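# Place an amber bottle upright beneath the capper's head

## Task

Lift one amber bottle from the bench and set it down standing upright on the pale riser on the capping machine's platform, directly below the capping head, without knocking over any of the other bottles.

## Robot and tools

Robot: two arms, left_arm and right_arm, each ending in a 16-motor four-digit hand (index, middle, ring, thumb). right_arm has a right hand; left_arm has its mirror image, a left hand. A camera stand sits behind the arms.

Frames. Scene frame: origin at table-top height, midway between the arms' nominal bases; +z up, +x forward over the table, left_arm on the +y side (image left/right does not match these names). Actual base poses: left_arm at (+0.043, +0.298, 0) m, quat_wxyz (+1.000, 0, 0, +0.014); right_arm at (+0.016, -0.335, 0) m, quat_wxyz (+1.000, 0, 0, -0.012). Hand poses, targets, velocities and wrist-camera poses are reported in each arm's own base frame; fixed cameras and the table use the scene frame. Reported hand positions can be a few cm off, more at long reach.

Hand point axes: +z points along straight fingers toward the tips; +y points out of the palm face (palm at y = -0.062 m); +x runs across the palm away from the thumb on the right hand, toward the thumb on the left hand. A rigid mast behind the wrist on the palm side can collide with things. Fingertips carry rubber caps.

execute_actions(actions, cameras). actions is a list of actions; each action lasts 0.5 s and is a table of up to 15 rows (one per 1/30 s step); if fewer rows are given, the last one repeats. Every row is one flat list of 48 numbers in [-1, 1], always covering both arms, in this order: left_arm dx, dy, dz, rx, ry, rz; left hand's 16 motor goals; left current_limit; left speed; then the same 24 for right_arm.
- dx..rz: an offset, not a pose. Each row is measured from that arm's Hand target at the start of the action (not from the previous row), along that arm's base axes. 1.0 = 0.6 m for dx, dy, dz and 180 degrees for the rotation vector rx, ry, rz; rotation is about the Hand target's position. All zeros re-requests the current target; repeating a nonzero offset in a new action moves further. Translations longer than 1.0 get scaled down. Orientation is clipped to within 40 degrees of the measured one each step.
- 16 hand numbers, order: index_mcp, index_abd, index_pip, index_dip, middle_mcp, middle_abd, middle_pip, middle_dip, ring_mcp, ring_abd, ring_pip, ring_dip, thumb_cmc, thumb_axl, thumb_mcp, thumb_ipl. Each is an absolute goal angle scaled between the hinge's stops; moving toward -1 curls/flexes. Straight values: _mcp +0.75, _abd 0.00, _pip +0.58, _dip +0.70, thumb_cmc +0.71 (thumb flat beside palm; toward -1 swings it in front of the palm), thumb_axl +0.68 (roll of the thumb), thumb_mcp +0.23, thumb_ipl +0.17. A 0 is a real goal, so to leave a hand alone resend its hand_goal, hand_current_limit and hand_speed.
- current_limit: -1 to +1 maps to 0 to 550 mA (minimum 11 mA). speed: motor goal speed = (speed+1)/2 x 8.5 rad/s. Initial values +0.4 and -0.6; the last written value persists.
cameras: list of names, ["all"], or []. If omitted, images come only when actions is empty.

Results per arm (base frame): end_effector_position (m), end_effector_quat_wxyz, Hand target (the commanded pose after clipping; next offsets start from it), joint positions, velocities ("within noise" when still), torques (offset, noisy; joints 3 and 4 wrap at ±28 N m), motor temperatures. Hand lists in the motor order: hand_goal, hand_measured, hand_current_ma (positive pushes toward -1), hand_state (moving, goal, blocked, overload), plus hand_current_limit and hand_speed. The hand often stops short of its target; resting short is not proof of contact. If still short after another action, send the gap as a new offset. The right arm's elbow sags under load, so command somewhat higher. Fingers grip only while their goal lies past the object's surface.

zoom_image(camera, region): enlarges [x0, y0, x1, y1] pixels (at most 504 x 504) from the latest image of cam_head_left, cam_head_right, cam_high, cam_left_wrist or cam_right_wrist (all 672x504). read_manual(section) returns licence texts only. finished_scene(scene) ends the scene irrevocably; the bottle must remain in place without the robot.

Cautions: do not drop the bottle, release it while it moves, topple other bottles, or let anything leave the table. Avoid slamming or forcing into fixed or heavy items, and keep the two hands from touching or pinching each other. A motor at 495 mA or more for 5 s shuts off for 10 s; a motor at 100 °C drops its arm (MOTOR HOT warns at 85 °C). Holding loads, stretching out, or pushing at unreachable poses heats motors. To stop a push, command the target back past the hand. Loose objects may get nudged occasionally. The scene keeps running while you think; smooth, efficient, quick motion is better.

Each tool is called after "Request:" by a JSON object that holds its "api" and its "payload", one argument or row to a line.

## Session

Request:
{"api": "execute_actions", "payload": {
  "actions": []
}}

Scene clock: 0.00 s.
left_arm: end_effector_position=(+0.2571, +0.3565, +0.1698) hand_goal=(+0.754, +0.000, +0.576, +0.696, +0.754, +0.000, +0.576, +0.696, +0.754, +0.000, +0.576, +0.696, +0.714, +0.678, +0.226, +0.168) hand_measured=(+0.754, +0.000, +0.576, +0.696, +0.754, +0.000, +0.576, +0.696, +0.754, +0.000, +0.576, +0.696, +0.714, +0.678, +0.226, +0.168) hand_current_ma=(+0, +0, +0, +0, +0, +0, +0, +0, +0, +0, +0, +0, +0, +0, +0, +0) hand_state=(goal, goal, goal, goal, goal, goal, goal, goal, goal, goal, goal, goal, goal, goal, goal, goal) hand_current_limit=0.40 hand_speed=-0.60 end_effector_quat_wxyz=(-0.133, +0.882, +0.395, +0.220) | right_arm: end_effector_position=(+0.4344, +0.4049, +0.1789) hand_goal=(+0.754, +0.000, +0.576, +0.696, +0.754, +0.000, +0.576, +0.696, +0.754, +0.000, +0.576, +0.696, +0.714, +0.678, +0.226, +0.168) hand_measured=(+0.754, +0.000, +0.576, +0.696, +0.754, +0.000, +0.576, +0.696, +0.754, +0.000, +0.576, +0.696, +0.714, +0.678, +0.226, +0.168) hand_current_ma=(+0, +0, +0, +0, +0, +0, +0, +0, +0, +0, +0, +0, +0, +0, +0, +0) hand_state=(goal, goal, goal, goal, goal, goal, goal, goal, goal, goal, goal, goal, goal, goal, goal, goal) hand_current_limit=0.40 hand_speed=-0.60 end_effector_quat_wxyz=(-0.220, +0.750, +0.561, +0.275)
Joint positions: left_arm=[1.193 1.223 0.874 -0.712 0.113 1.892] | right_arm=[0.794 1.503 1.163 -0.582 -0.335 1.193]
Joint velocities: within noise
Joint torques (N m): no reading
Motor temperatures (°C): left_arm=[24 33 38 26 23 25] | right_arm=[29 28 35 24 24 26]
Heat: left arm: hottest elbow 38 °C; right arm: hottest elbow 35 °C.
Hand target: left_arm +0.2602, +0.3641, +0.1793; -0.140, +0.880, +0.393, +0.228 | right_arm +0.4413, +0.4120, +0.1979; -0.222, +0.743, +0.560, +0.293
camera_calibration:
cam_left_wrist: T_world_to_cam=[[-0.92583, -0.0861573, -0.36799, 0.300001], [-0.372841, 0.367617, 0.851966, -0.223197], [0.0618761, 0.925978, -0.372474, -0.153909], [0, 0, 0, 1]] pos_world=[0.204056, 0.250414, 0.243227]
cam_right_wrist: T_world_to_cam=[[0.473292, -0.69621, -0.539709, 0.208871], [-0.716092, -0.660894, 0.224567, 0.496075], [-0.513037, 0.280195, -0.811347, 0.378509], [0, 0, 0, 1]] pos_world=[0.450567, 0.367215, 0.308429]

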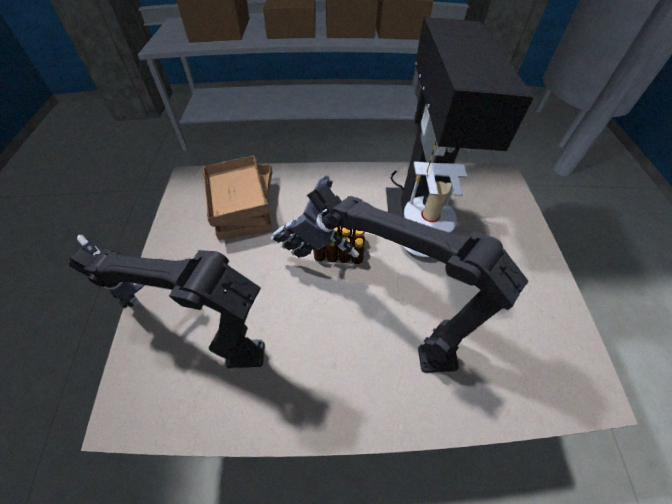

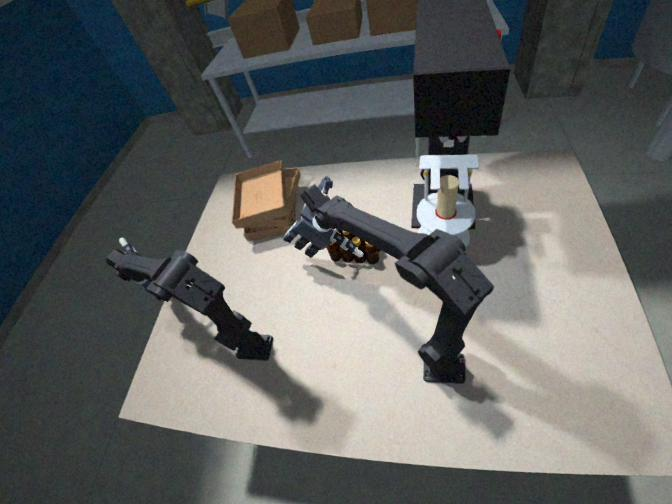

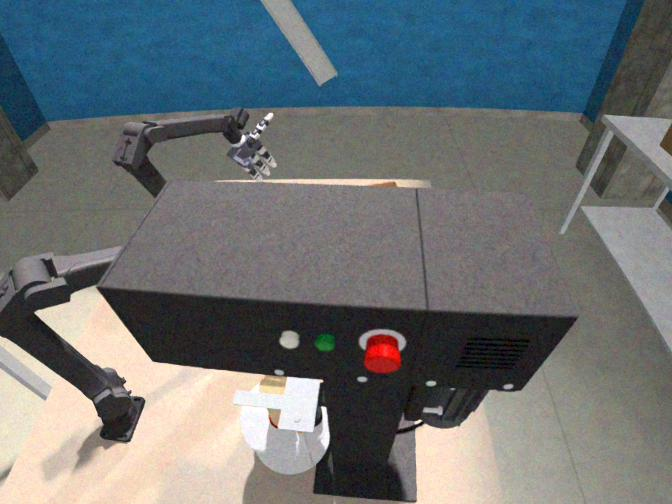

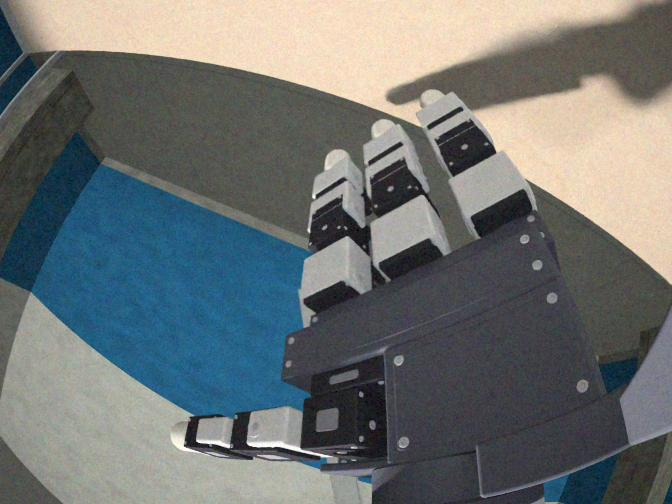

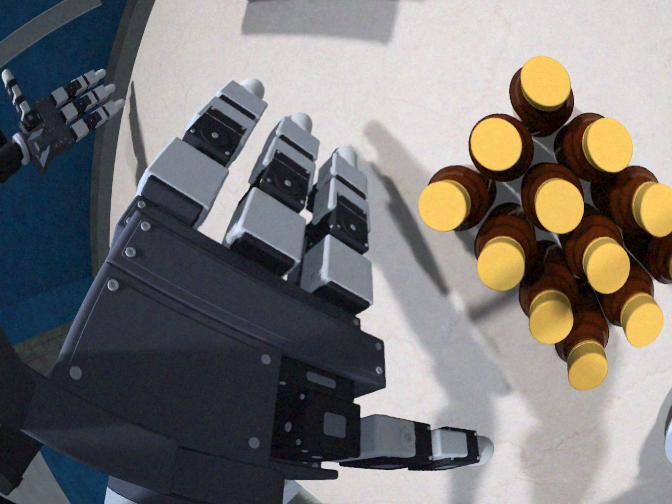

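Request:
{"api": "execute_actions", "payload": {
  "actions": [
    [[0,0,0,0,0,0,0.754,0,0.576,0.696,0.754,0,0.576,0.696,0.754,0,0.576,0.696,0.714,0.678,0.226,0.168,0.4,-0.6, 0,0,0.08,0,0,0,0.754,0.03,0.576,0.696,0.754,-0.03,0.576,0.696,0.754,-0.05,0.576,0.696,0.714,0.678,0.226,0.168,0.4,-0.6]],
    [[0,0,0,0,0,0,0.754,0,0.576,0.696,0.754,0,0.576,0.696,0.754,0,0.576,0.696,0.714,0.678,0.226,0.168,0.4,-0.6, 0,-0.03,0.1,0,0,0,0.754,0.07,0.576,0.696,0.754,-0.07,0.576,0.696,0.754,-0.12,0.576,0.696,0.714,0.678,0.226,0.168,0.4,-0.6]],
    [[0,0,0,0,0,0,0.754,0,0.576,0.696,0.754,0,0.576,0.696,0.754,0,0.576,0.696,0.714,0.678,0.226,0.168,0.4,-0.6, -0.043,-0.074,0.017,-0.0206,-0.0866,0.0248,0.754,0.07,0.576,0.696,0.754,-0.07,0.576,0.696,0.754,-0.12,0.576,0.696,0.714,0.678,0.226,0.168,0.4,-0.6]],
    [[0,0,0,0,0,0,0.754,0,0.576,0.696,0.754,0,0.576,0.696,0.754,0,0.576,0.696,0.714,0.678,0.226,0.168,0.4,-0.6, -0.043,-0.074,0.017,-0.0206,-0.0866,0.0248,0.754,0.07,0.576,0.696,0.754,-0.07,0.576,0.696,0.754,-0.12,0.576,0.696,0.714,0.678,0.226,0.168,0.4,-0.6]]
  ],
  "cameras": ["cam_head_left", "cam_head_right", "cam_right_wrist"]
}}

Scene clock: 90.47 s.
left_arm: end_effector_position=(+0.2571, +0.3565, +0.1698) hand_goal=(+0.754, +0.000, +0.576, +0.696, +0.754, +0.000, +0.576, +0.696, +0.754, +0.000, +0.576, +0.696, +0.714, +0.678, +0.226, +0.168) hand_measured=(+0.754, +0.000, +0.576, +0.696, +0.754, +0.000, +0.576, +0.696, +0.754, +0.000, +0.576, +0.696, +0.714, +0.678, +0.224, +0.168) hand_current_ma=(+0, +0, +0, +0, +0, +0, +0, +0, +0, +0, +0, +0, +0, +0, +0, +0) hand_state=(goal, goal, goal, goal, goal, goal, goal, goal, goal, goal, goal, goal, goal, goal, goal, goal) hand_current_limit=0.40 hand_speed=-0.60 end_effector_quat_wxyz=(-0.133, +0.882, +0.395, +0.220) | right_arm: end_effector_position=(+0.3864, +0.3062, +0.3140) hand_goal=(+0.754, +0.070, +0.576, +0.696, +0.754, -0.070, +0.576, +0.696, +0.754, -0.120, +0.576, +0.696, +0.714, +0.678, +0.226, +0.168) hand_measured=(+0.756, +0.070, +0.576, +0.696, +0.756, -0.064, +0.576, +0.696, +0.756, -0.114, +0.576, +0.696, +0.716, +0.678, +0.224, +0.168) hand_current_ma=(+0, +0, +0, +0, +0, +1, +0, +0, +0, +2, +0, +0, +0, +0, +0, +0) hand_state=(goal, goal, goal, goal, goal, goal, goal, goal, goal, goal, goal, goal, goal, goal, goal, goal) hand_current_limit=0.40 hand_speed=-0.60 end_effector_quat_wxyz=(-0.041, +0.612, +0.676, +0.409)
Joint positions: left_arm=[1.193 1.223 0.874 -0.712 0.113 1.892] | right_arm=[0.779 1.039 0.926 -0.616 -0.117 0.732]
Joint torques (N m): left_arm=[1.85 -9.52 12.12 1.63 0.33 -0.08] | right_arm=[0.21 -8.29 10.02 2.74 -0.16 -0.29]
Motor temperatures (°C): left_arm=[24 34 51 26 23 25] | right_arm=[29 30 42 24 24 26]
Heat: left arm: hottest elbow 51 °C; right arm: hottest elbow 42 °C.
Hand target: left_arm +0.2602, +0.3641, +0.1793; -0.140, +0.880, +0.393, +0.228 | right_arm +0.3897, +0.3053, +0.3262; -0.038, +0.604, +0.672, +0.427
Off the commanded pose: left_arm 0.013 m, 1 deg | right_arm 0.013 m, 2 deg.
camera_calibration:
cam_right_wrist: T_world_to_cam=[[0.770395, -0.627046, -0.115351, -0.0334014], [-0.635423, -0.769959, -0.0583187, 0.457143], [-0.0522468, 0.118225, -0.991611, 0.41923], [0, 0, 0, 1]] pos_world=[0.338114, 0.281473, 0.43852]
Images, in order (width x height): cam_head_left 672x504, cam_head_right 672x504, cam_right_wrist 672x504.

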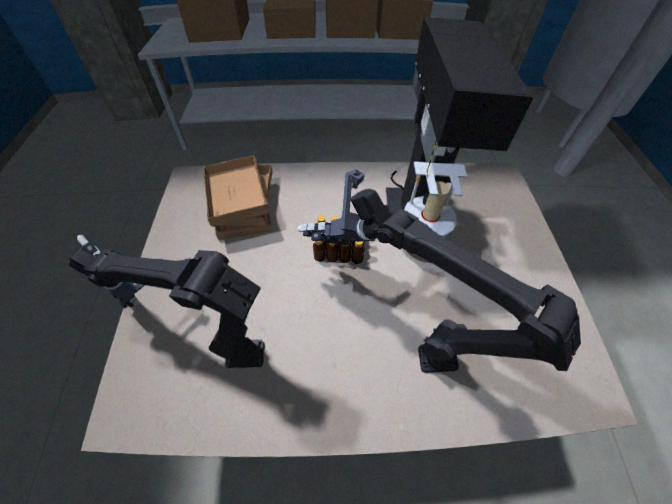

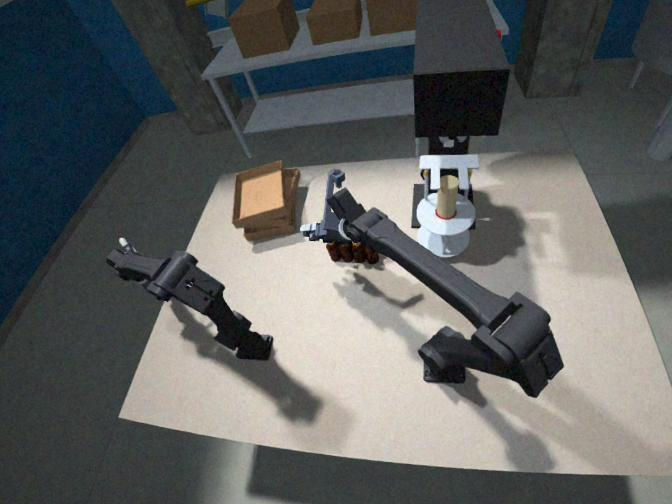

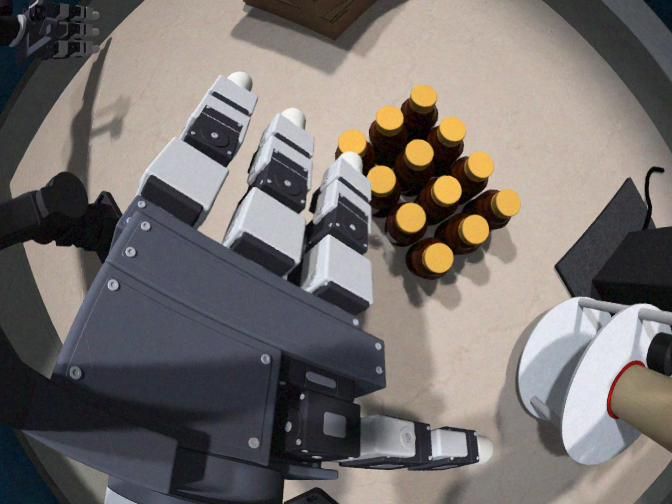

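Request:
{"api": "execute_actions", "payload": {
  "actions": [
    [[0,0,0,0,0,0,0.754,0,0.576,0.696,0.754,0,0.576,0.696,0.754,0,0.576,0.696,0.714,0.678,0.226,0.168,0.4,-0.6, -0.046,-0.078,-0.008,-0.0206,-0.0866,0.0248,0.754,0.07,0.576,0.696,0.754,-0.07,0.576,0.696,0.754,-0.12,0.576,0.696,0.714,0.678,0.226,0.168,0.4,-0.6]],
    [[0,0,0,0,0,0,0.754,0,0.576,0.696,0.754,0,0.576,0.696,0.754,0,0.576,0.696,0.714,0.678,0.226,0.168,0.4,-0.6, -0.046,-0.078,-0.008,-0.0206,-0.0866,0.0248,0.754,0.07,0.576,0.696,0.754,-0.07,0.576,0.696,0.754,-0.12,0.576,0.696,0.714,0.678,0.226,0.168,0.4,-0.6]],
    [[0,0,0,0,0,0,0.754,0,0.576,0.696,0.754,0,0.576,0.696,0.754,0,0.576,0.696,0.714,0.678,0.226,0.168,0.4,-0.6, -0.046,-0.078,-0.008,-0.0206,-0.0866,0.0248,0.754,0.07,0.576,0.696,0.754,-0.07,0.576,0.696,0.754,-0.12,0.576,0.696,0.714,0.678,0.226,0.168,0.4,-0.6]]
  ],
  "cameras": ["cam_head_left", "cam_head_right", "cam_right_wrist"]
}}

Request:
{"api": "zoom_image", "payload": {
  "camera": "cam_right_wrist",
  "region": [220, 20, 440, 200]
}}

Scene clock: 132.93 s.
left_arm: end_effector_position=(+0.2571, +0.3565, +0.1698) hand_goal=(+0.754, +0.000, +0.576, +0.696, +0.754, +0.000, +0.576, +0.696, +0.754, +0.000, +0.576, +0.696, +0.714, +0.678, +0.226, +0.168) hand_measured=(+0.754, +0.000, +0.576, +0.696, +0.754, +0.000, +0.576, +0.696, +0.754, +0.000, +0.576, +0.696, +0.714, +0.678, +0.224, +0.168) hand_current_ma=(+0, +0, +0, +0, +0, +0, +0, +0, +0, +0, +0, +0, +0, +0, +0, +0) hand_state=(goal, goal, goal, goal, goal, goal, goal, goal, goal, goal, goal, goal, goal, goal, goal, goal) hand_current_limit=0.40 hand_speed=-0.60 end_effector_quat_wxyz=(-0.133, +0.882, +0.395, +0.220) | right_arm: end_effector_position=(+0.3062, +0.1671, +0.3037) hand_goal=(+0.754, +0.070, +0.576, +0.696, +0.754, -0.070, +0.576, +0.696, +0.754, -0.120, +0.576, +0.696, +0.714, +0.678, +0.226, +0.168) hand_measured=(+0.762, +0.070, +0.576, +0.696, +0.762, -0.066, +0.576, +0.696, +0.762, -0.116, +0.576, +0.696, +0.722, +0.678, +0.224, +0.168) hand_current_ma=(+3, +0, +0, +0, +4, +1, +0, +0, +3, +1, +0, +0, +3, +0, +0, +0) hand_state=(goal, goal, goal, goal, goal, goal, goal, goal, goal, goal, goal, goal, goal, goal, goal, goal) hand_current_limit=0.40 hand_speed=-0.60 end_effector_quat_wxyz=(+0.228, +0.316, +0.738, +0.551)
Joint positions: left_arm=[1.193 1.223 0.874 -0.712 0.113 1.892] | right_arm=[0.322 0.471 0.295 -0.147 -0.431 -0.127]
Joint torques (N m): left_arm=[1.85 -9.47 12.11 1.62 0.33 -0.08] | right_arm=[-0.03 -1.26 10.15 3.18 -0.3 -0.28]
Heat: left arm: hottest elbow 52 °C; right arm: hottest elbow 41 °C.
Hand target: left_arm +0.2602, +0.3641, +0.1793; -0.140, +0.880, +0.393, +0.228 | right_arm +0.3070, +0.1648, +0.3120; +0.240, +0.307, +0.733, +0.558
Off the commanded pose: left_arm 0.013 m, 1 deg | right_arm 0.009 m, 2 deg.
camera_calibration:
cam_right_wrist: T_world_to_cam=[[0.693235, -0.385788, 0.608764, -0.29667], [-0.256681, -0.921444, -0.291644, 0.278609], [0.673454, 0.0459195, -0.737801, 0.133994], [0, 0, 0, 1]] pos_world=[0.186937, 0.136118, 0.360718]
Images, in order (width x height): cam_head_left 672x504, cam_head_right 672x504, cam_right_wrist 672x504.

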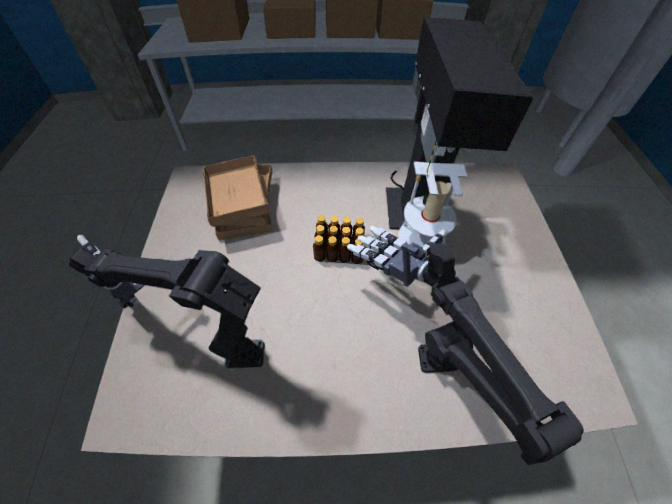

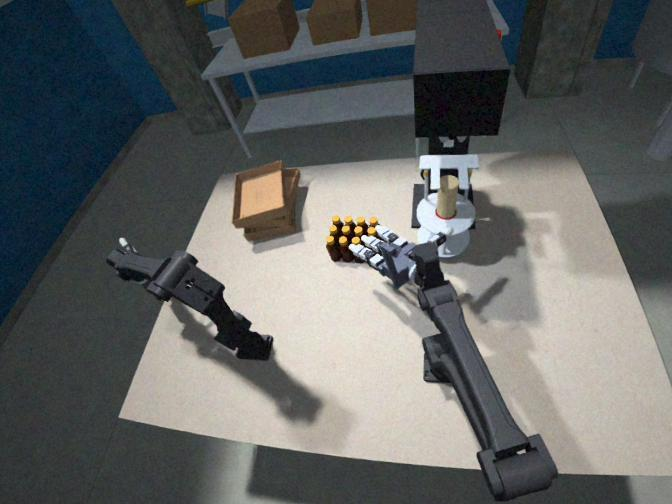

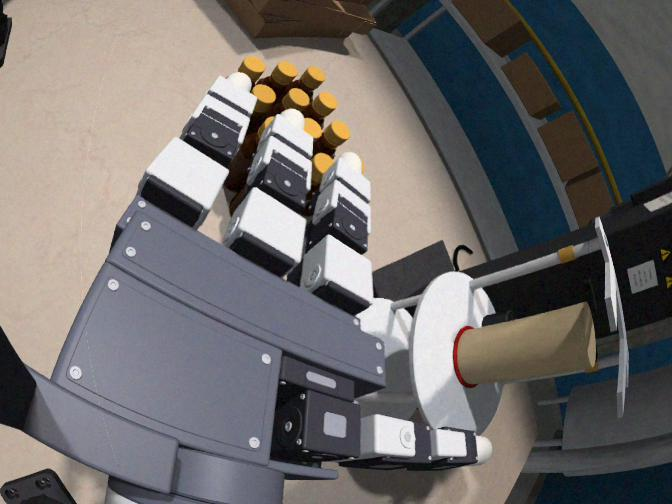

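Scaled by 2.291 from the camera's 672x504 image, which has a finer 960x720 frame.

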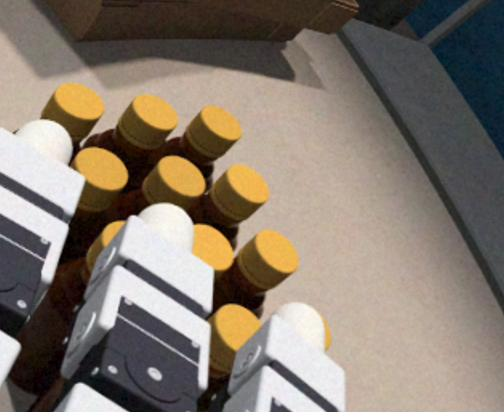

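Request:
{"api": "execute_actions", "payload": {
  "actions": [
    [[0,0,0,0,0,0,0.754,0,0.576,0.696,0.754,0,0.576,0.696,0.754,0,0.576,0.696,0.714,0.678,0.226,0.168,0.4,-0.6, 0.006,0.003,-0.045,0,0,-0.014,0.754,0.07,0.576,0.696,0.754,-0.07,0.576,0.696,0.754,-0.12,0.576,0.696,0.714,0.678,0.226,0.168,0.4,-0.6]],
    [[0,0,0,0,0,0,0.754,0,0.576,0.696,0.754,0,0.576,0.696,0.754,0,0.576,0.696,0.714,0.678,0.226,0.168,0.4,-0.6, 0.006,0.003,-0.03,0,0,0,0.754,0.07,0.576,0.696,0.754,-0.07,0.576,0.696,0.754,-0.12,0.576,0.696,0.714,0.678,0.226,0.168,0.4,-0.6]]
  ],
  "cameras": ["cam_head_left", "cam_head_right", "cam_right_wrist"]
}}

Request:
{"api": "zoom_image", "payload": {
  "camera": "cam_right_wrist",
  "region": [220, 40, 420, 200]
}}

Request:
{"api": "zoom_image", "payload": {
  "camera": "cam_head_left",
  "region": [300, 200, 420, 290]
}}

Request:
{"api": "zoom_image", "payload": {
  "camera": "cam_head_right",
  "region": [310, 205, 430, 295]
}}

Scene clock: 163.90 s.
left_arm: end_effector_position=(+0.2571, +0.3565, +0.1698) hand_goal=(+0.754, +0.000, +0.576, +0.696, +0.754, +0.000, +0.576, +0.696, +0.754, +0.000, +0.576, +0.696, +0.714, +0.678, +0.226, +0.168) hand_measured=(+0.754, +0.000, +0.576, +0.696, +0.754, +0.000, +0.576, +0.696, +0.754, +0.000, +0.576, +0.696, +0.714, +0.678, +0.224, +0.168) hand_current_ma=(+0, +0, +0, +0, +0, +0, +0, +0, +0, +0, +0, +0, +0, +0, +0, +0) hand_state=(goal, goal, goal, goal, goal, goal, goal, goal, goal, goal, goal, goal, goal, goal, goal, goal) hand_current_limit=0.40 hand_speed=-0.60 end_effector_quat_wxyz=(-0.133, +0.882, +0.395, +0.220) | right_arm: end_effector_position=(+0.3137, +0.1654, +0.2618) hand_goal=(+0.754, +0.070, +0.576, +0.696, +0.754, -0.070, +0.576, +0.696, +0.754, -0.120, +0.576, +0.696, +0.714, +0.678, +0.226, +0.168) hand_measured=(+0.762, +0.070, +0.576, +0.696, +0.762, -0.068, +0.576, +0.696, +0.762, -0.116, +0.576, +0.696, +0.722, +0.678, +0.224, +0.168) hand_current_ma=(+4, +0, +0, +0, +4, +0, +0, +0, +3, +1, +0, +0, +3, +0, +0, +0) hand_state=(goal, goal, goal, goal, goal, goal, goal, goal, goal, goal, goal, goal, goal, goal, goal, goal) hand_current_limit=0.40 hand_speed=-0.60 end_effector_quat_wxyz=(+0.251, +0.327, +0.730, +0.545)
Joint positions: left_arm=[1.193 1.223 0.874 -0.712 0.113 1.892] | right_arm=[0.349 0.574 0.192 0.08 -0.354 -0.119]
Joint torques (N m): left_arm=[1.85 -9.47 12.11 1.62 0.33 -0.08] | right_arm=[1.38 -0.79 9.92 3.22 -0.12 -0.07]
Heat: left arm: hottest elbow 52 °C; right arm: hottest elbow 43 °C.
Hand target: left_arm +0.2602, +0.3641, +0.1793; -0.140, +0.880, +0.393, +0.228 | right_arm +0.3141, +0.1684, +0.2669; +0.252, +0.322, +0.726, +0.553
Off the commanded pose: left_arm 0.013 m, 1 deg | right_arm 0.006 m, 1 deg.
camera_calibration:
cam_right_wrist: T_world_to_cam=[[0.660138, -0.412709, 0.627606, -0.267116], [-0.295465, -0.91085, -0.288187, 0.27633], [0.690593, 0.00480733, -0.723228, 0.0957455], [0, 0, 0, 1]] pos_world=[0.191858, 0.140994, 0.316524]
Images, in order (width x height): cam_head_left 672x504, cam_head_right 672x504, cam_right_wrist 672x504.

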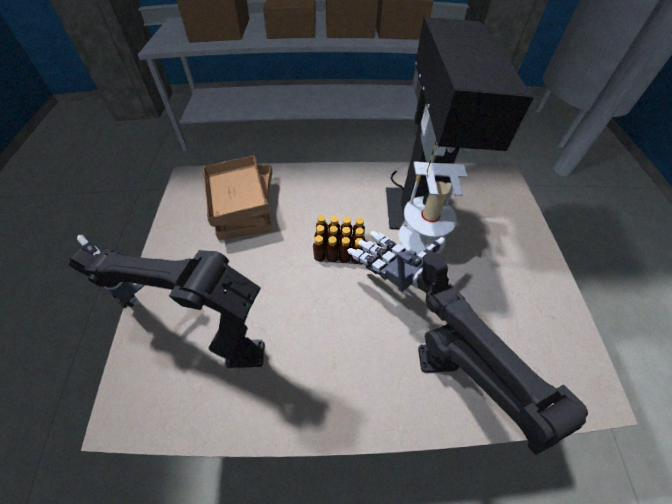

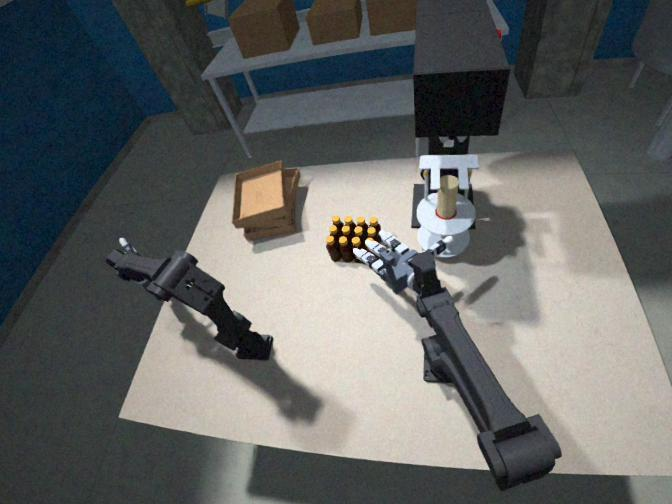

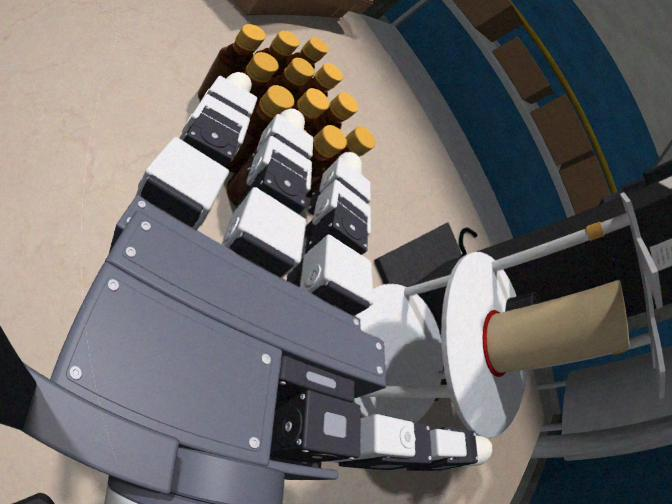

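Scaled by 2.520 from the camera's 672x504 image, which has a finer 960x720 frame.

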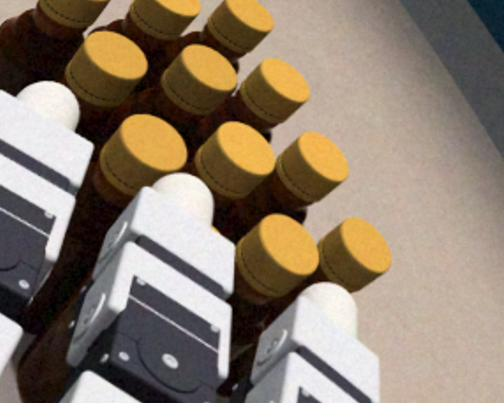

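Scaled by 4.200 from the camera's 672x504 image, which has a finer 960x720 frame.

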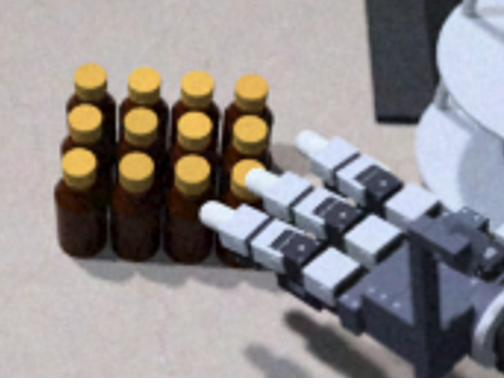

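Scaled by 4.200 from the camera's 672x504 image, which has a finer 960x720 frame.

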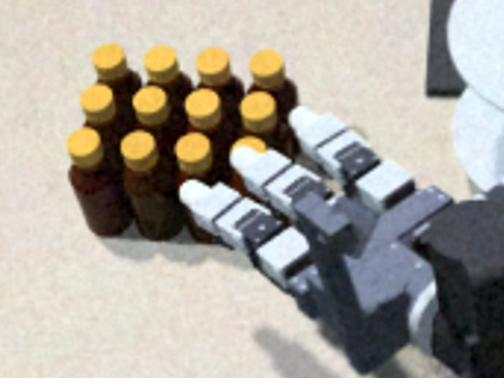

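Request:
{"api": "execute_actions", "payload": {
  "actions": [],
  "cameras": ["cam_head_left","cam_head_right","cam_right_wrist"]
}}

Scene clock: 203.20 s.
left_arm: end_effector_position=(+0.2571, +0.3565, +0.1698) hand_goal=(+0.754, +0.000, +0.576, +0.696, +0.754, +0.000, +0.576, +0.696, +0.754, +0.000, +0.576, +0.696, +0.714, +0.678, +0.226, +0.168) hand_measured=(+0.754, +0.000, +0.576, +0.696, +0.754, +0.000, +0.576, +0.696, +0.754, +0.000, +0.576, +0.696, +0.714, +0.678, +0.224, +0.168) hand_current_ma=(+0, +0, +0, +0, +0, +0, +0, +0, +0, +0, +0, +0, +0, +0, +0, +0) hand_state=(goal, goal, goal, goal, goal, goal, goal, goal, goal, goal, goal, goal, goal, goal, goal, goal) hand_current_limit=0.40 hand_speed=-0.60 end_effector_quat_wxyz=(-0.133, +0.882, +0.395, +0.220) | right_arm: end_effector_position=(+0.3137, +0.1654, +0.2618) hand_goal=(+0.754, +0.070, +0.576, +0.696, +0.754, -0.070, +0.576, +0.696, +0.754, -0.120, +0.576, +0.696, +0.714, +0.678, +0.226, +0.168) hand_measured=(+0.762, +0.070, +0.576, +0.696, +0.762, -0.068, +0.576, +0.696, +0.762, -0.116, +0.576, +0.696, +0.722, +0.678, +0.224, +0.168) hand_current_ma=(+4, +0, +0, +0, +4, +0, +0, +0, +3, +1, +0, +0, +3, +0, +0, +0) hand_state=(goal, goal, goal, goal, goal, goal, goal, goal, goal, goal, goal, goal, goal, goal, goal, goal) hand_current_limit=0.40 hand_speed=-0.60 end_effector_quat_wxyz=(+0.251, +0.327, +0.730, +0.545)
Joint positions: left_arm=[1.193 1.223 0.874 -0.712 0.113 1.892] | right_arm=[0.349 0.574 0.192 0.08 -0.354 -0.119]
Joint velocities: within noise
Joint torques (N m): left_arm=[1.85 -9.41 12.11 1.62 0.33 -0.07] | right_arm=[1.55 -1.03 9.87 3.15 -0.11 -0.06]
Motor temperatures (°C): left_arm=[24 34 53 26 23 25] | right_arm=[29 28 41 25 24 26]
Heat: left arm: hottest elbow 53 °C; right arm: hottest elbow 41 °C.
Hand target: left_arm +0.2602, +0.3641, +0.1793; -0.140, +0.880, +0.393, +0.228 | right_arm +0.3141, +0.1685, +0.2668; +0.252, +0.322, +0.726, +0.553
Off the commanded pose: left_arm 0.013 m, 1 deg | right_arm 0.006 m, 1 deg.
camera_calibration:
cam_right_wrist: T_world_to_cam=[[0.660138, -0.412709, 0.627606, -0.267116], [-0.295465, -0.91085, -0.288187, 0.27633], [0.690593, 0.00480733, -0.723228, 0.0957455], [0, 0, 0, 1]] pos_world=[0.191858, 0.140994, 0.316524]
Images, in order (width x height): cam_head_left 672x504, cam_head_right 672x504, cam_right_wrist 672x504.

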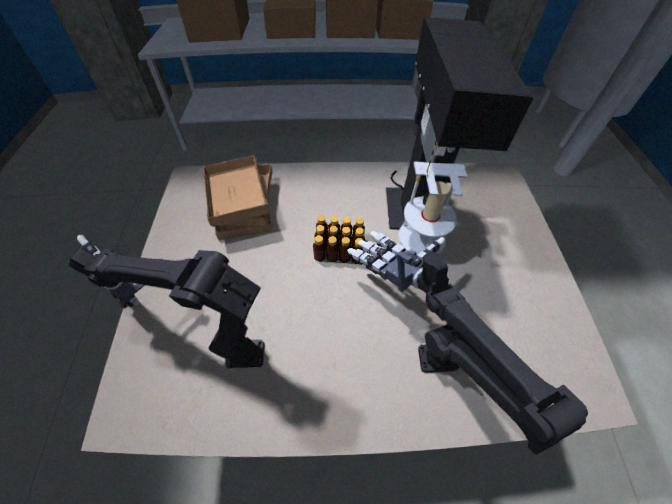

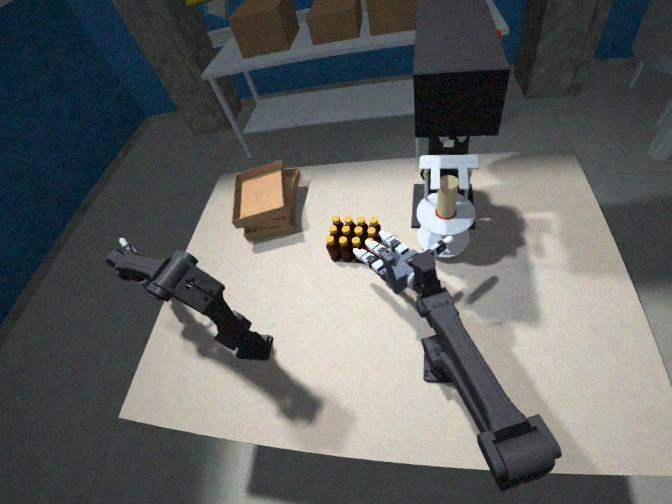

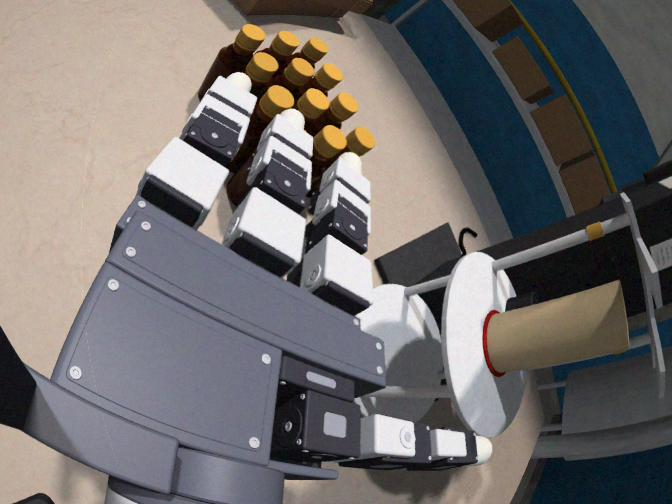

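Request:
{"api": "execute_actions", "payload": {
  "actions": [
    [[0,0,0,0,0,0,0.754,0,0.576,0.696,0.754,0,0.576,0.696,0.754,0,0.576,0.696,0.714,0.678,0.226,0.168,0.4,-0.6,-0.012,0.0135,-0.015,0,0,0,0.754,0.07,0.576,0.696,0.754,-0.07,0.576,0.696,0.754,-0.12,0.576,0.696,0.714,0.678,0.226,0.168,0.4,-0.6]]
  ],
  "cameras": ["cam_right_wrist"]
}}

Scene clock: 216.17 s.
left_arm: end_effector_position=(+0.2571, +0.3565, +0.1698) hand_goal=(+0.754, +0.000, +0.576, +0.696, +0.754, +0.000, +0.576, +0.696, +0.754, +0.000, +0.576, +0.696, +0.714, +0.678, +0.226, +0.168) hand_measured=(+0.754, +0.000, +0.576, +0.696, +0.754, +0.000, +0.576, +0.696, +0.754, +0.000, +0.576, +0.696, +0.714, +0.678, +0.224, +0.168) hand_current_ma=(+0, +0, +0, +0, +0, +0, +0, +0, +0, +0, +0, +0, +0, +0, +0, +0) hand_state=(goal, goal, goal, goal, goal, goal, goal, goal, goal, goal, goal, goal, goal, goal, goal, goal) hand_current_limit=0.40 hand_speed=-0.60 end_effector_quat_wxyz=(-0.133, +0.882, +0.395, +0.220) | right_arm: end_effector_position=(+0.3065, +0.1739, +0.2542) hand_goal=(+0.754, +0.070, +0.576, +0.696, +0.754, -0.070, +0.576, +0.696, +0.754, -0.120, +0.576, +0.696, +0.714, +0.678, +0.226, +0.168) hand_measured=(+0.762, +0.070, +0.576, +0.696, +0.762, -0.068, +0.576, +0.696, +0.762, -0.118, +0.576, +0.696, +0.722, +0.678, +0.224, +0.168) hand_current_ma=(+4, +0, +0, +0, +4, +0, +0, +0, +3, +1, +0, +0, +3, +0, +0, +0) hand_state=(goal, goal, goal, goal, goal, goal, goal, goal, goal, goal, goal, goal, goal, goal, goal, goal) hand_current_limit=0.40 hand_speed=-0.60 end_effector_quat_wxyz=(+0.252, +0.325, +0.730, +0.546)
Joint positions: left_arm=[1.193 1.223 0.874 -0.712 0.113 1.892] | right_arm=[0.412 0.575 0.167 0.115 -0.295 -0.101]
Joint torques (N m): left_arm=[1.79 -9.41 12.11 1.62 0.33 -0.08] | right_arm=[1.14 -0.44 9.72 3.26 -0.07 -0.07]
Heat: left arm: hottest elbow 53 °C; right arm: hottest elbow 41 °C.
Hand target: left_arm +0.2602, +0.3641, +0.1793; -0.140, +0.880, +0.393, +0.228 | right_arm +0.3069, +0.1766, +0.2577; +0.252, +0.323, +0.726, +0.553
Off the commanded pose: left_arm 0.013 m, 1 deg | right_arm 0.005 m, 1 deg.
camera_calibration:
cam_right_wrist: T_world_to_cam=[[0.658583, -0.411662, 0.629923, -0.254309], [-0.293076, -0.911318, -0.289147, 0.279296], [0.693091, 0.00581182, -0.720827, 0.0936041], [0, 0, 0, 1]] pos_world=[0.184462, 0.149294, 0.308425]
Images, in order (width x height): cam_right_wrist 672x504.

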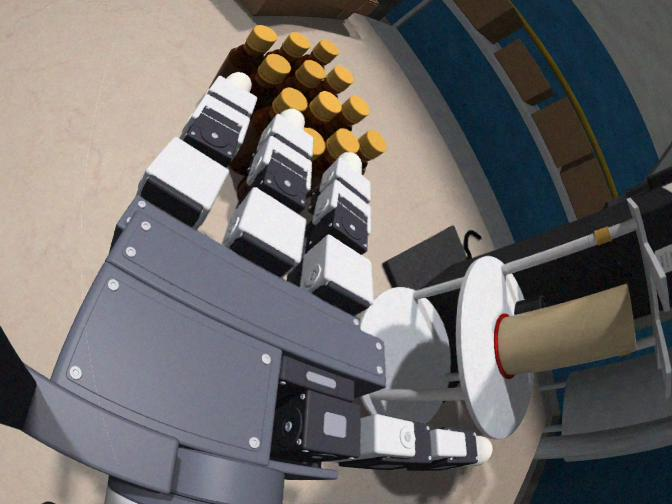

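Request:
{"api": "execute_actions", "payload": {
  "actions": [
    [[0,0,0,0,0,0,0.754,0,0.576,0.696,0.754,0,0.576,0.696,0.754,0,0.576,0.696,0.714,0.678,0.226,0.168,0.4,-0.6,0.010,0.002,-0.04,0,0,0,0.754,0.08,0.576,0.696,0.754,-0.08,0.576,0.696,0.754,-0.13,0.576,0.696,0.714,0.678,0.226,0.168,0.4,-0.6]]
  ],
  "cameras": ["cam_right_wrist","cam_head_left"]
}}

Scene clock: 240.47 s.
left_arm: end_effector_position=(+0.2571, +0.3565, +0.1698) hand_goal=(+0.754, +0.000, +0.576, +0.696, +0.754, +0.000, +0.576, +0.696, +0.754, +0.000, +0.576, +0.696, +0.714, +0.678, +0.226, +0.168) hand_measured=(+0.754, +0.000, +0.576, +0.696, +0.754, +0.000, +0.576, +0.696, +0.754, +0.000, +0.576, +0.696, +0.714, +0.678, +0.224, +0.168) hand_current_ma=(+0, +0, +0, +0, +0, +0, +0, +0, +0, +0, +0, +0, +0, +0, +0, +0) hand_state=(goal, goal, goal, goal, goal, goal, goal, goal, goal, goal, goal, goal, goal, goal, goal, goal) hand_current_limit=0.40 hand_speed=-0.60 end_effector_quat_wxyz=(-0.133, +0.882, +0.395, +0.220) | right_arm: end_effector_position=(+0.3116, +0.1766, +0.2297) hand_goal=(+0.754, +0.080, +0.576, +0.696, +0.754, -0.080, +0.576, +0.696, +0.754, -0.130, +0.576, +0.696, +0.714, +0.678, +0.226, +0.168) hand_measured=(+0.762, +0.078, +0.576, +0.696, +0.762, -0.076, +0.576, +0.696, +0.762, -0.126, +0.576, +0.696, +0.722, +0.678, +0.224, +0.168) hand_current_ma=(+4, +0, +0, +0, +4, +1, +0, +0, +3, +1, +0, +0, +3, +0, +0, +0) hand_state=(goal, goal, goal, goal, goal, goal, goal, goal, goal, goal, goal, goal, goal, goal, goal, goal) hand_current_limit=0.40 hand_speed=-0.60 end_effector_quat_wxyz=(+0.250, +0.325, +0.731, +0.546)
Joint positions: left_arm=[1.193 1.223 0.874 -0.712 0.113 1.892] | right_arm=[0.412 0.711 0.125 0.29 -0.298 -0.101]
Joint torques (N m): left_arm=[1.85 -9.47 12.11 1.63 0.33 -0.08] | right_arm=[1.14 -1.44 9.16 3.29 -0.25 -0.1]
Heat: left arm: hottest elbow 53 °C; right arm: hottest elbow 42 °C.
Hand target: left_arm +0.2602, +0.3641, +0.1793; -0.140, +0.880, +0.393, +0.228 | right_arm +0.3130, +0.1778, +0.2340; +0.252, +0.322, +0.726, +0.553
Off the commanded pose: left_arm 0.013 m, 1 deg | right_arm 0.004 m, 1 deg.
camera_calibration:
cam_right_wrist: T_world_to_cam=[[0.661199, -0.410033, 0.628242, -0.241894], [-0.291183, -0.912035, -0.288797, 0.275719], [0.691396, 0.0080187, -0.722432, 0.0729894], [0, 0, 0, 1]] pos_world=[0.18976, 0.151695, 0.284324]
Images, in order (width x height): cam_head_left 672x504, cam_right_wrist 672x504.

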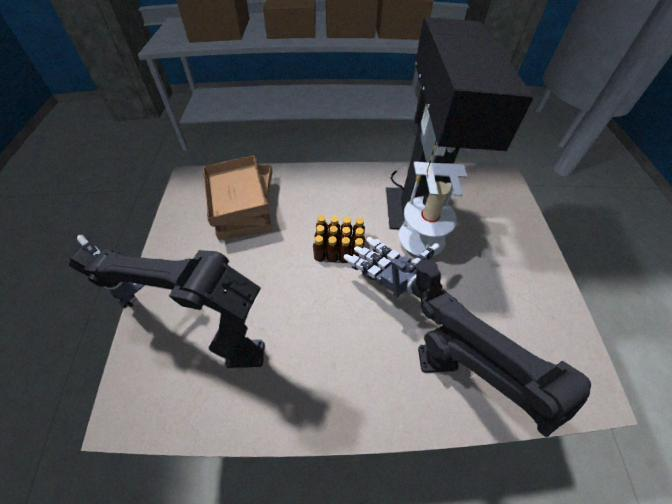

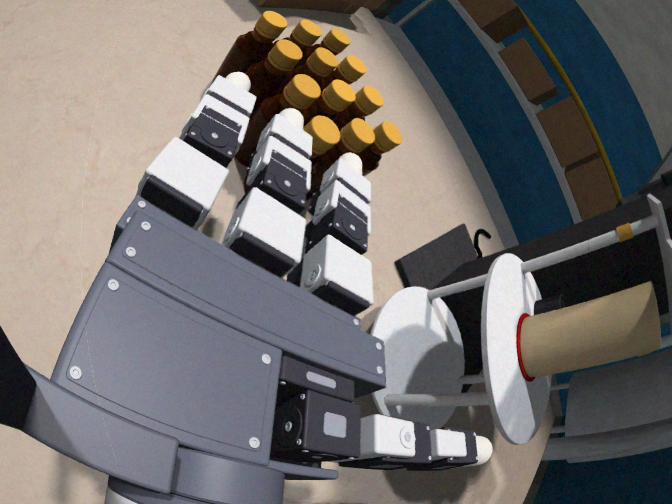

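Request:
{"api": "zoom_image", "payload": {
  "camera": "cam_right_wrist",
  "region": [230, 60, 430, 210]
}}

Request:
{"api": "zoom_image", "payload": {
  "camera": "cam_head_left",
  "region": [300, 200, 420, 290]
}}

Scaled by 2.520 from the camera's 672x504 image, which has a finer 960x720 frame.

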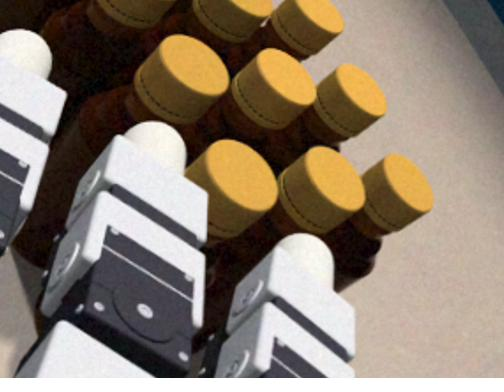

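Scaled by 4.200 from the camera's 672x504 image, which has a finer 960x720 frame.

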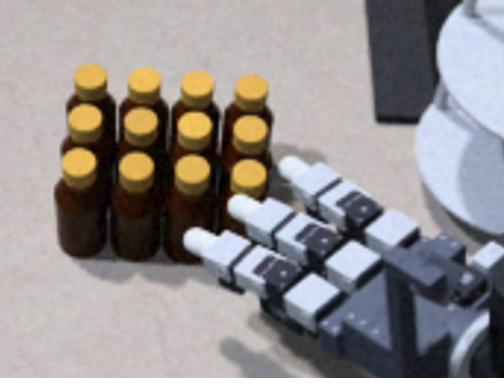

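Request:
{"api": "execute_actions", "payload": {
  "actions": [
    [[0,0,0,0,0,0,0.754,0,0.576,0.696,0.754,0,0.576,0.696,0.754,0,0.576,0.696,0.714,0.678,0.226,0.168,0.4,-0.6,0.001,0.001,-0.022,0,0,0,0.754,0.09,0.576,0.696,0.754,-0.09,0.576,0.696,0.754,-0.14,0.576,0.696,0.714,0.678,0.226,0.168,0.4,-0.6]]
  ],
  "cameras": ["cam_right_wrist","cam_head_right"]
}}

Request:
{"api": "zoom_image", "payload": {
  "camera": "cam_right_wrist",
  "region": [230, 60, 430, 210]
}}

Request:
{"api": "zoom_image", "payload": {
  "camera": "cam_head_right",
  "region": [310, 200, 430, 290]
}}

Scene clock: 301.47 s.
left_arm: end_effector_position=(+0.2571, +0.3565, +0.1698) hand_goal=(+0.754, +0.000, +0.576, +0.696, +0.754, +0.000, +0.576, +0.696, +0.754, +0.000, +0.576, +0.696, +0.714, +0.678, +0.226, +0.168) hand_measured=(+0.754, +0.000, +0.576, +0.696, +0.754, +0.000, +0.576, +0.696, +0.754, +0.000, +0.576, +0.696, +0.714, +0.678, +0.224, +0.168) hand_current_ma=(+0, +0, +0, +0, +0, +0, +0, +0, +0, +0, +0, +0, +0, +0, +0, +0) hand_state=(goal, goal, goal, goal, goal, goal, goal, goal, goal, goal, goal, goal, goal, goal, goal, goal) hand_current_limit=0.40 hand_speed=-0.60 end_effector_quat_wxyz=(-0.133, +0.882, +0.395, +0.220) | right_arm: end_effector_position=(+0.3128, +0.1772, +0.2178) hand_goal=(+0.754, +0.090, +0.576, +0.696, +0.754, -0.090, +0.576, +0.696, +0.754, -0.140, +0.576, +0.696, +0.714, +0.678, +0.226, +0.168) hand_measured=(+0.762, +0.086, +0.576, +0.696, +0.762, -0.086, +0.576, +0.696, +0.762, -0.136, +0.576, +0.696, +0.722, +0.678, +0.224, +0.168) hand_current_ma=(+4, -1, +0, +0, +4, +1, +0, +0, +3, +1, +0, +0, +3, +0, +0, +0) hand_state=(goal, goal, goal, goal, goal, goal, goal, goal, goal, goal, goal, goal, goal, goal, goal, goal) hand_current_limit=0.40 hand_speed=-0.60 end_effector_quat_wxyz=(+0.251, +0.324, +0.730, +0.547)
Joint positions: left_arm=[1.193 1.223 0.874 -0.712 0.113 1.892] | right_arm=[0.412 0.788 0.103 0.393 -0.298 -0.101]
Joint torques (N m): left_arm=[1.79 -9.47 12.11 1.62 0.33 -0.08] | right_arm=[1.03 -1.44 8.49 3.17 -0.15 -0.09]
Heat: left arm: hottest elbow 54 °C; right arm: hottest elbow 40 °C.
Hand target: left_arm +0.2602, +0.3641, +0.1793; -0.140, +0.880, +0.393, +0.228 | right_arm +0.3136, +0.1784, +0.2208; +0.252, +0.322, +0.726, +0.553
Off the commanded pose: left_arm 0.013 m, 1 deg | right_arm 0.003 m, 1 deg.
camera_calibration:
cam_right_wrist: T_world_to_cam=[[0.65963, -0.41069, 0.629462, -0.234622], [-0.290504, -0.911733, -0.290431, 0.273213], [0.693178, 0.00871578, -0.720713, 0.0624235], [0, 0, 0, 1]] pos_world=[0.190863, 0.152197, 0.272025]
Images, in order (width x height): cam_head_right 672x504, cam_right_wrist 672x504.

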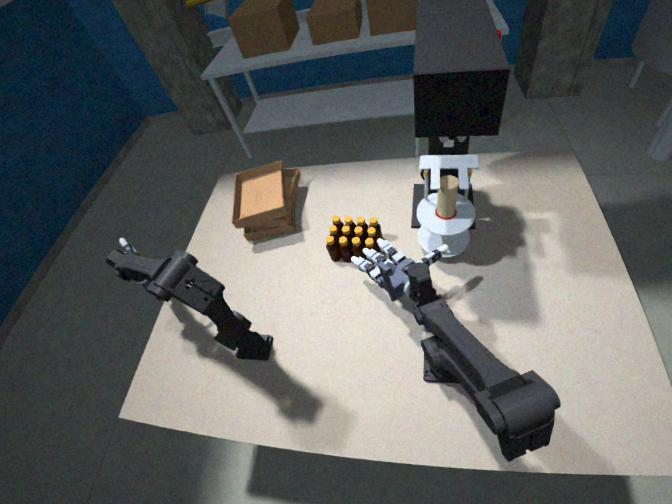

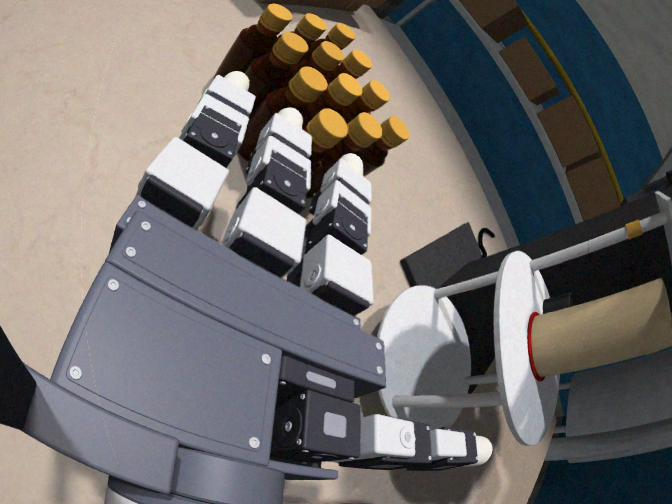

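Scaled by 2.520 from the camera's 672x504 image, which has a finer 960x720 frame.

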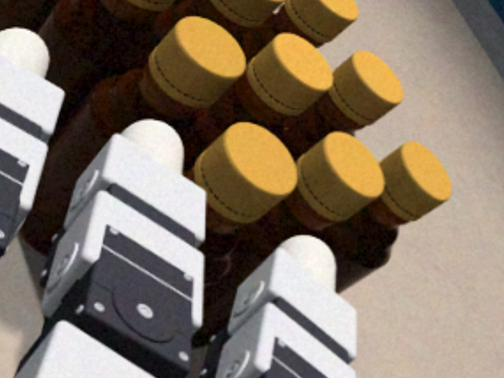

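Scaled by 4.200 from the camera's 672x504 image, which has a finer 960x720 frame.

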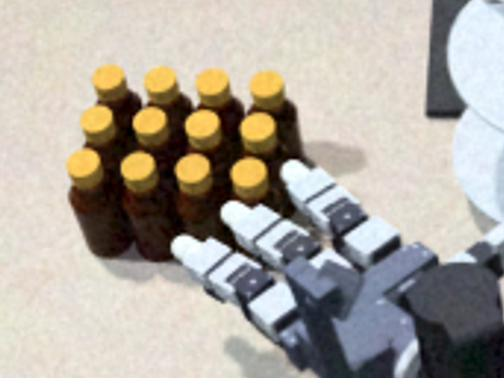

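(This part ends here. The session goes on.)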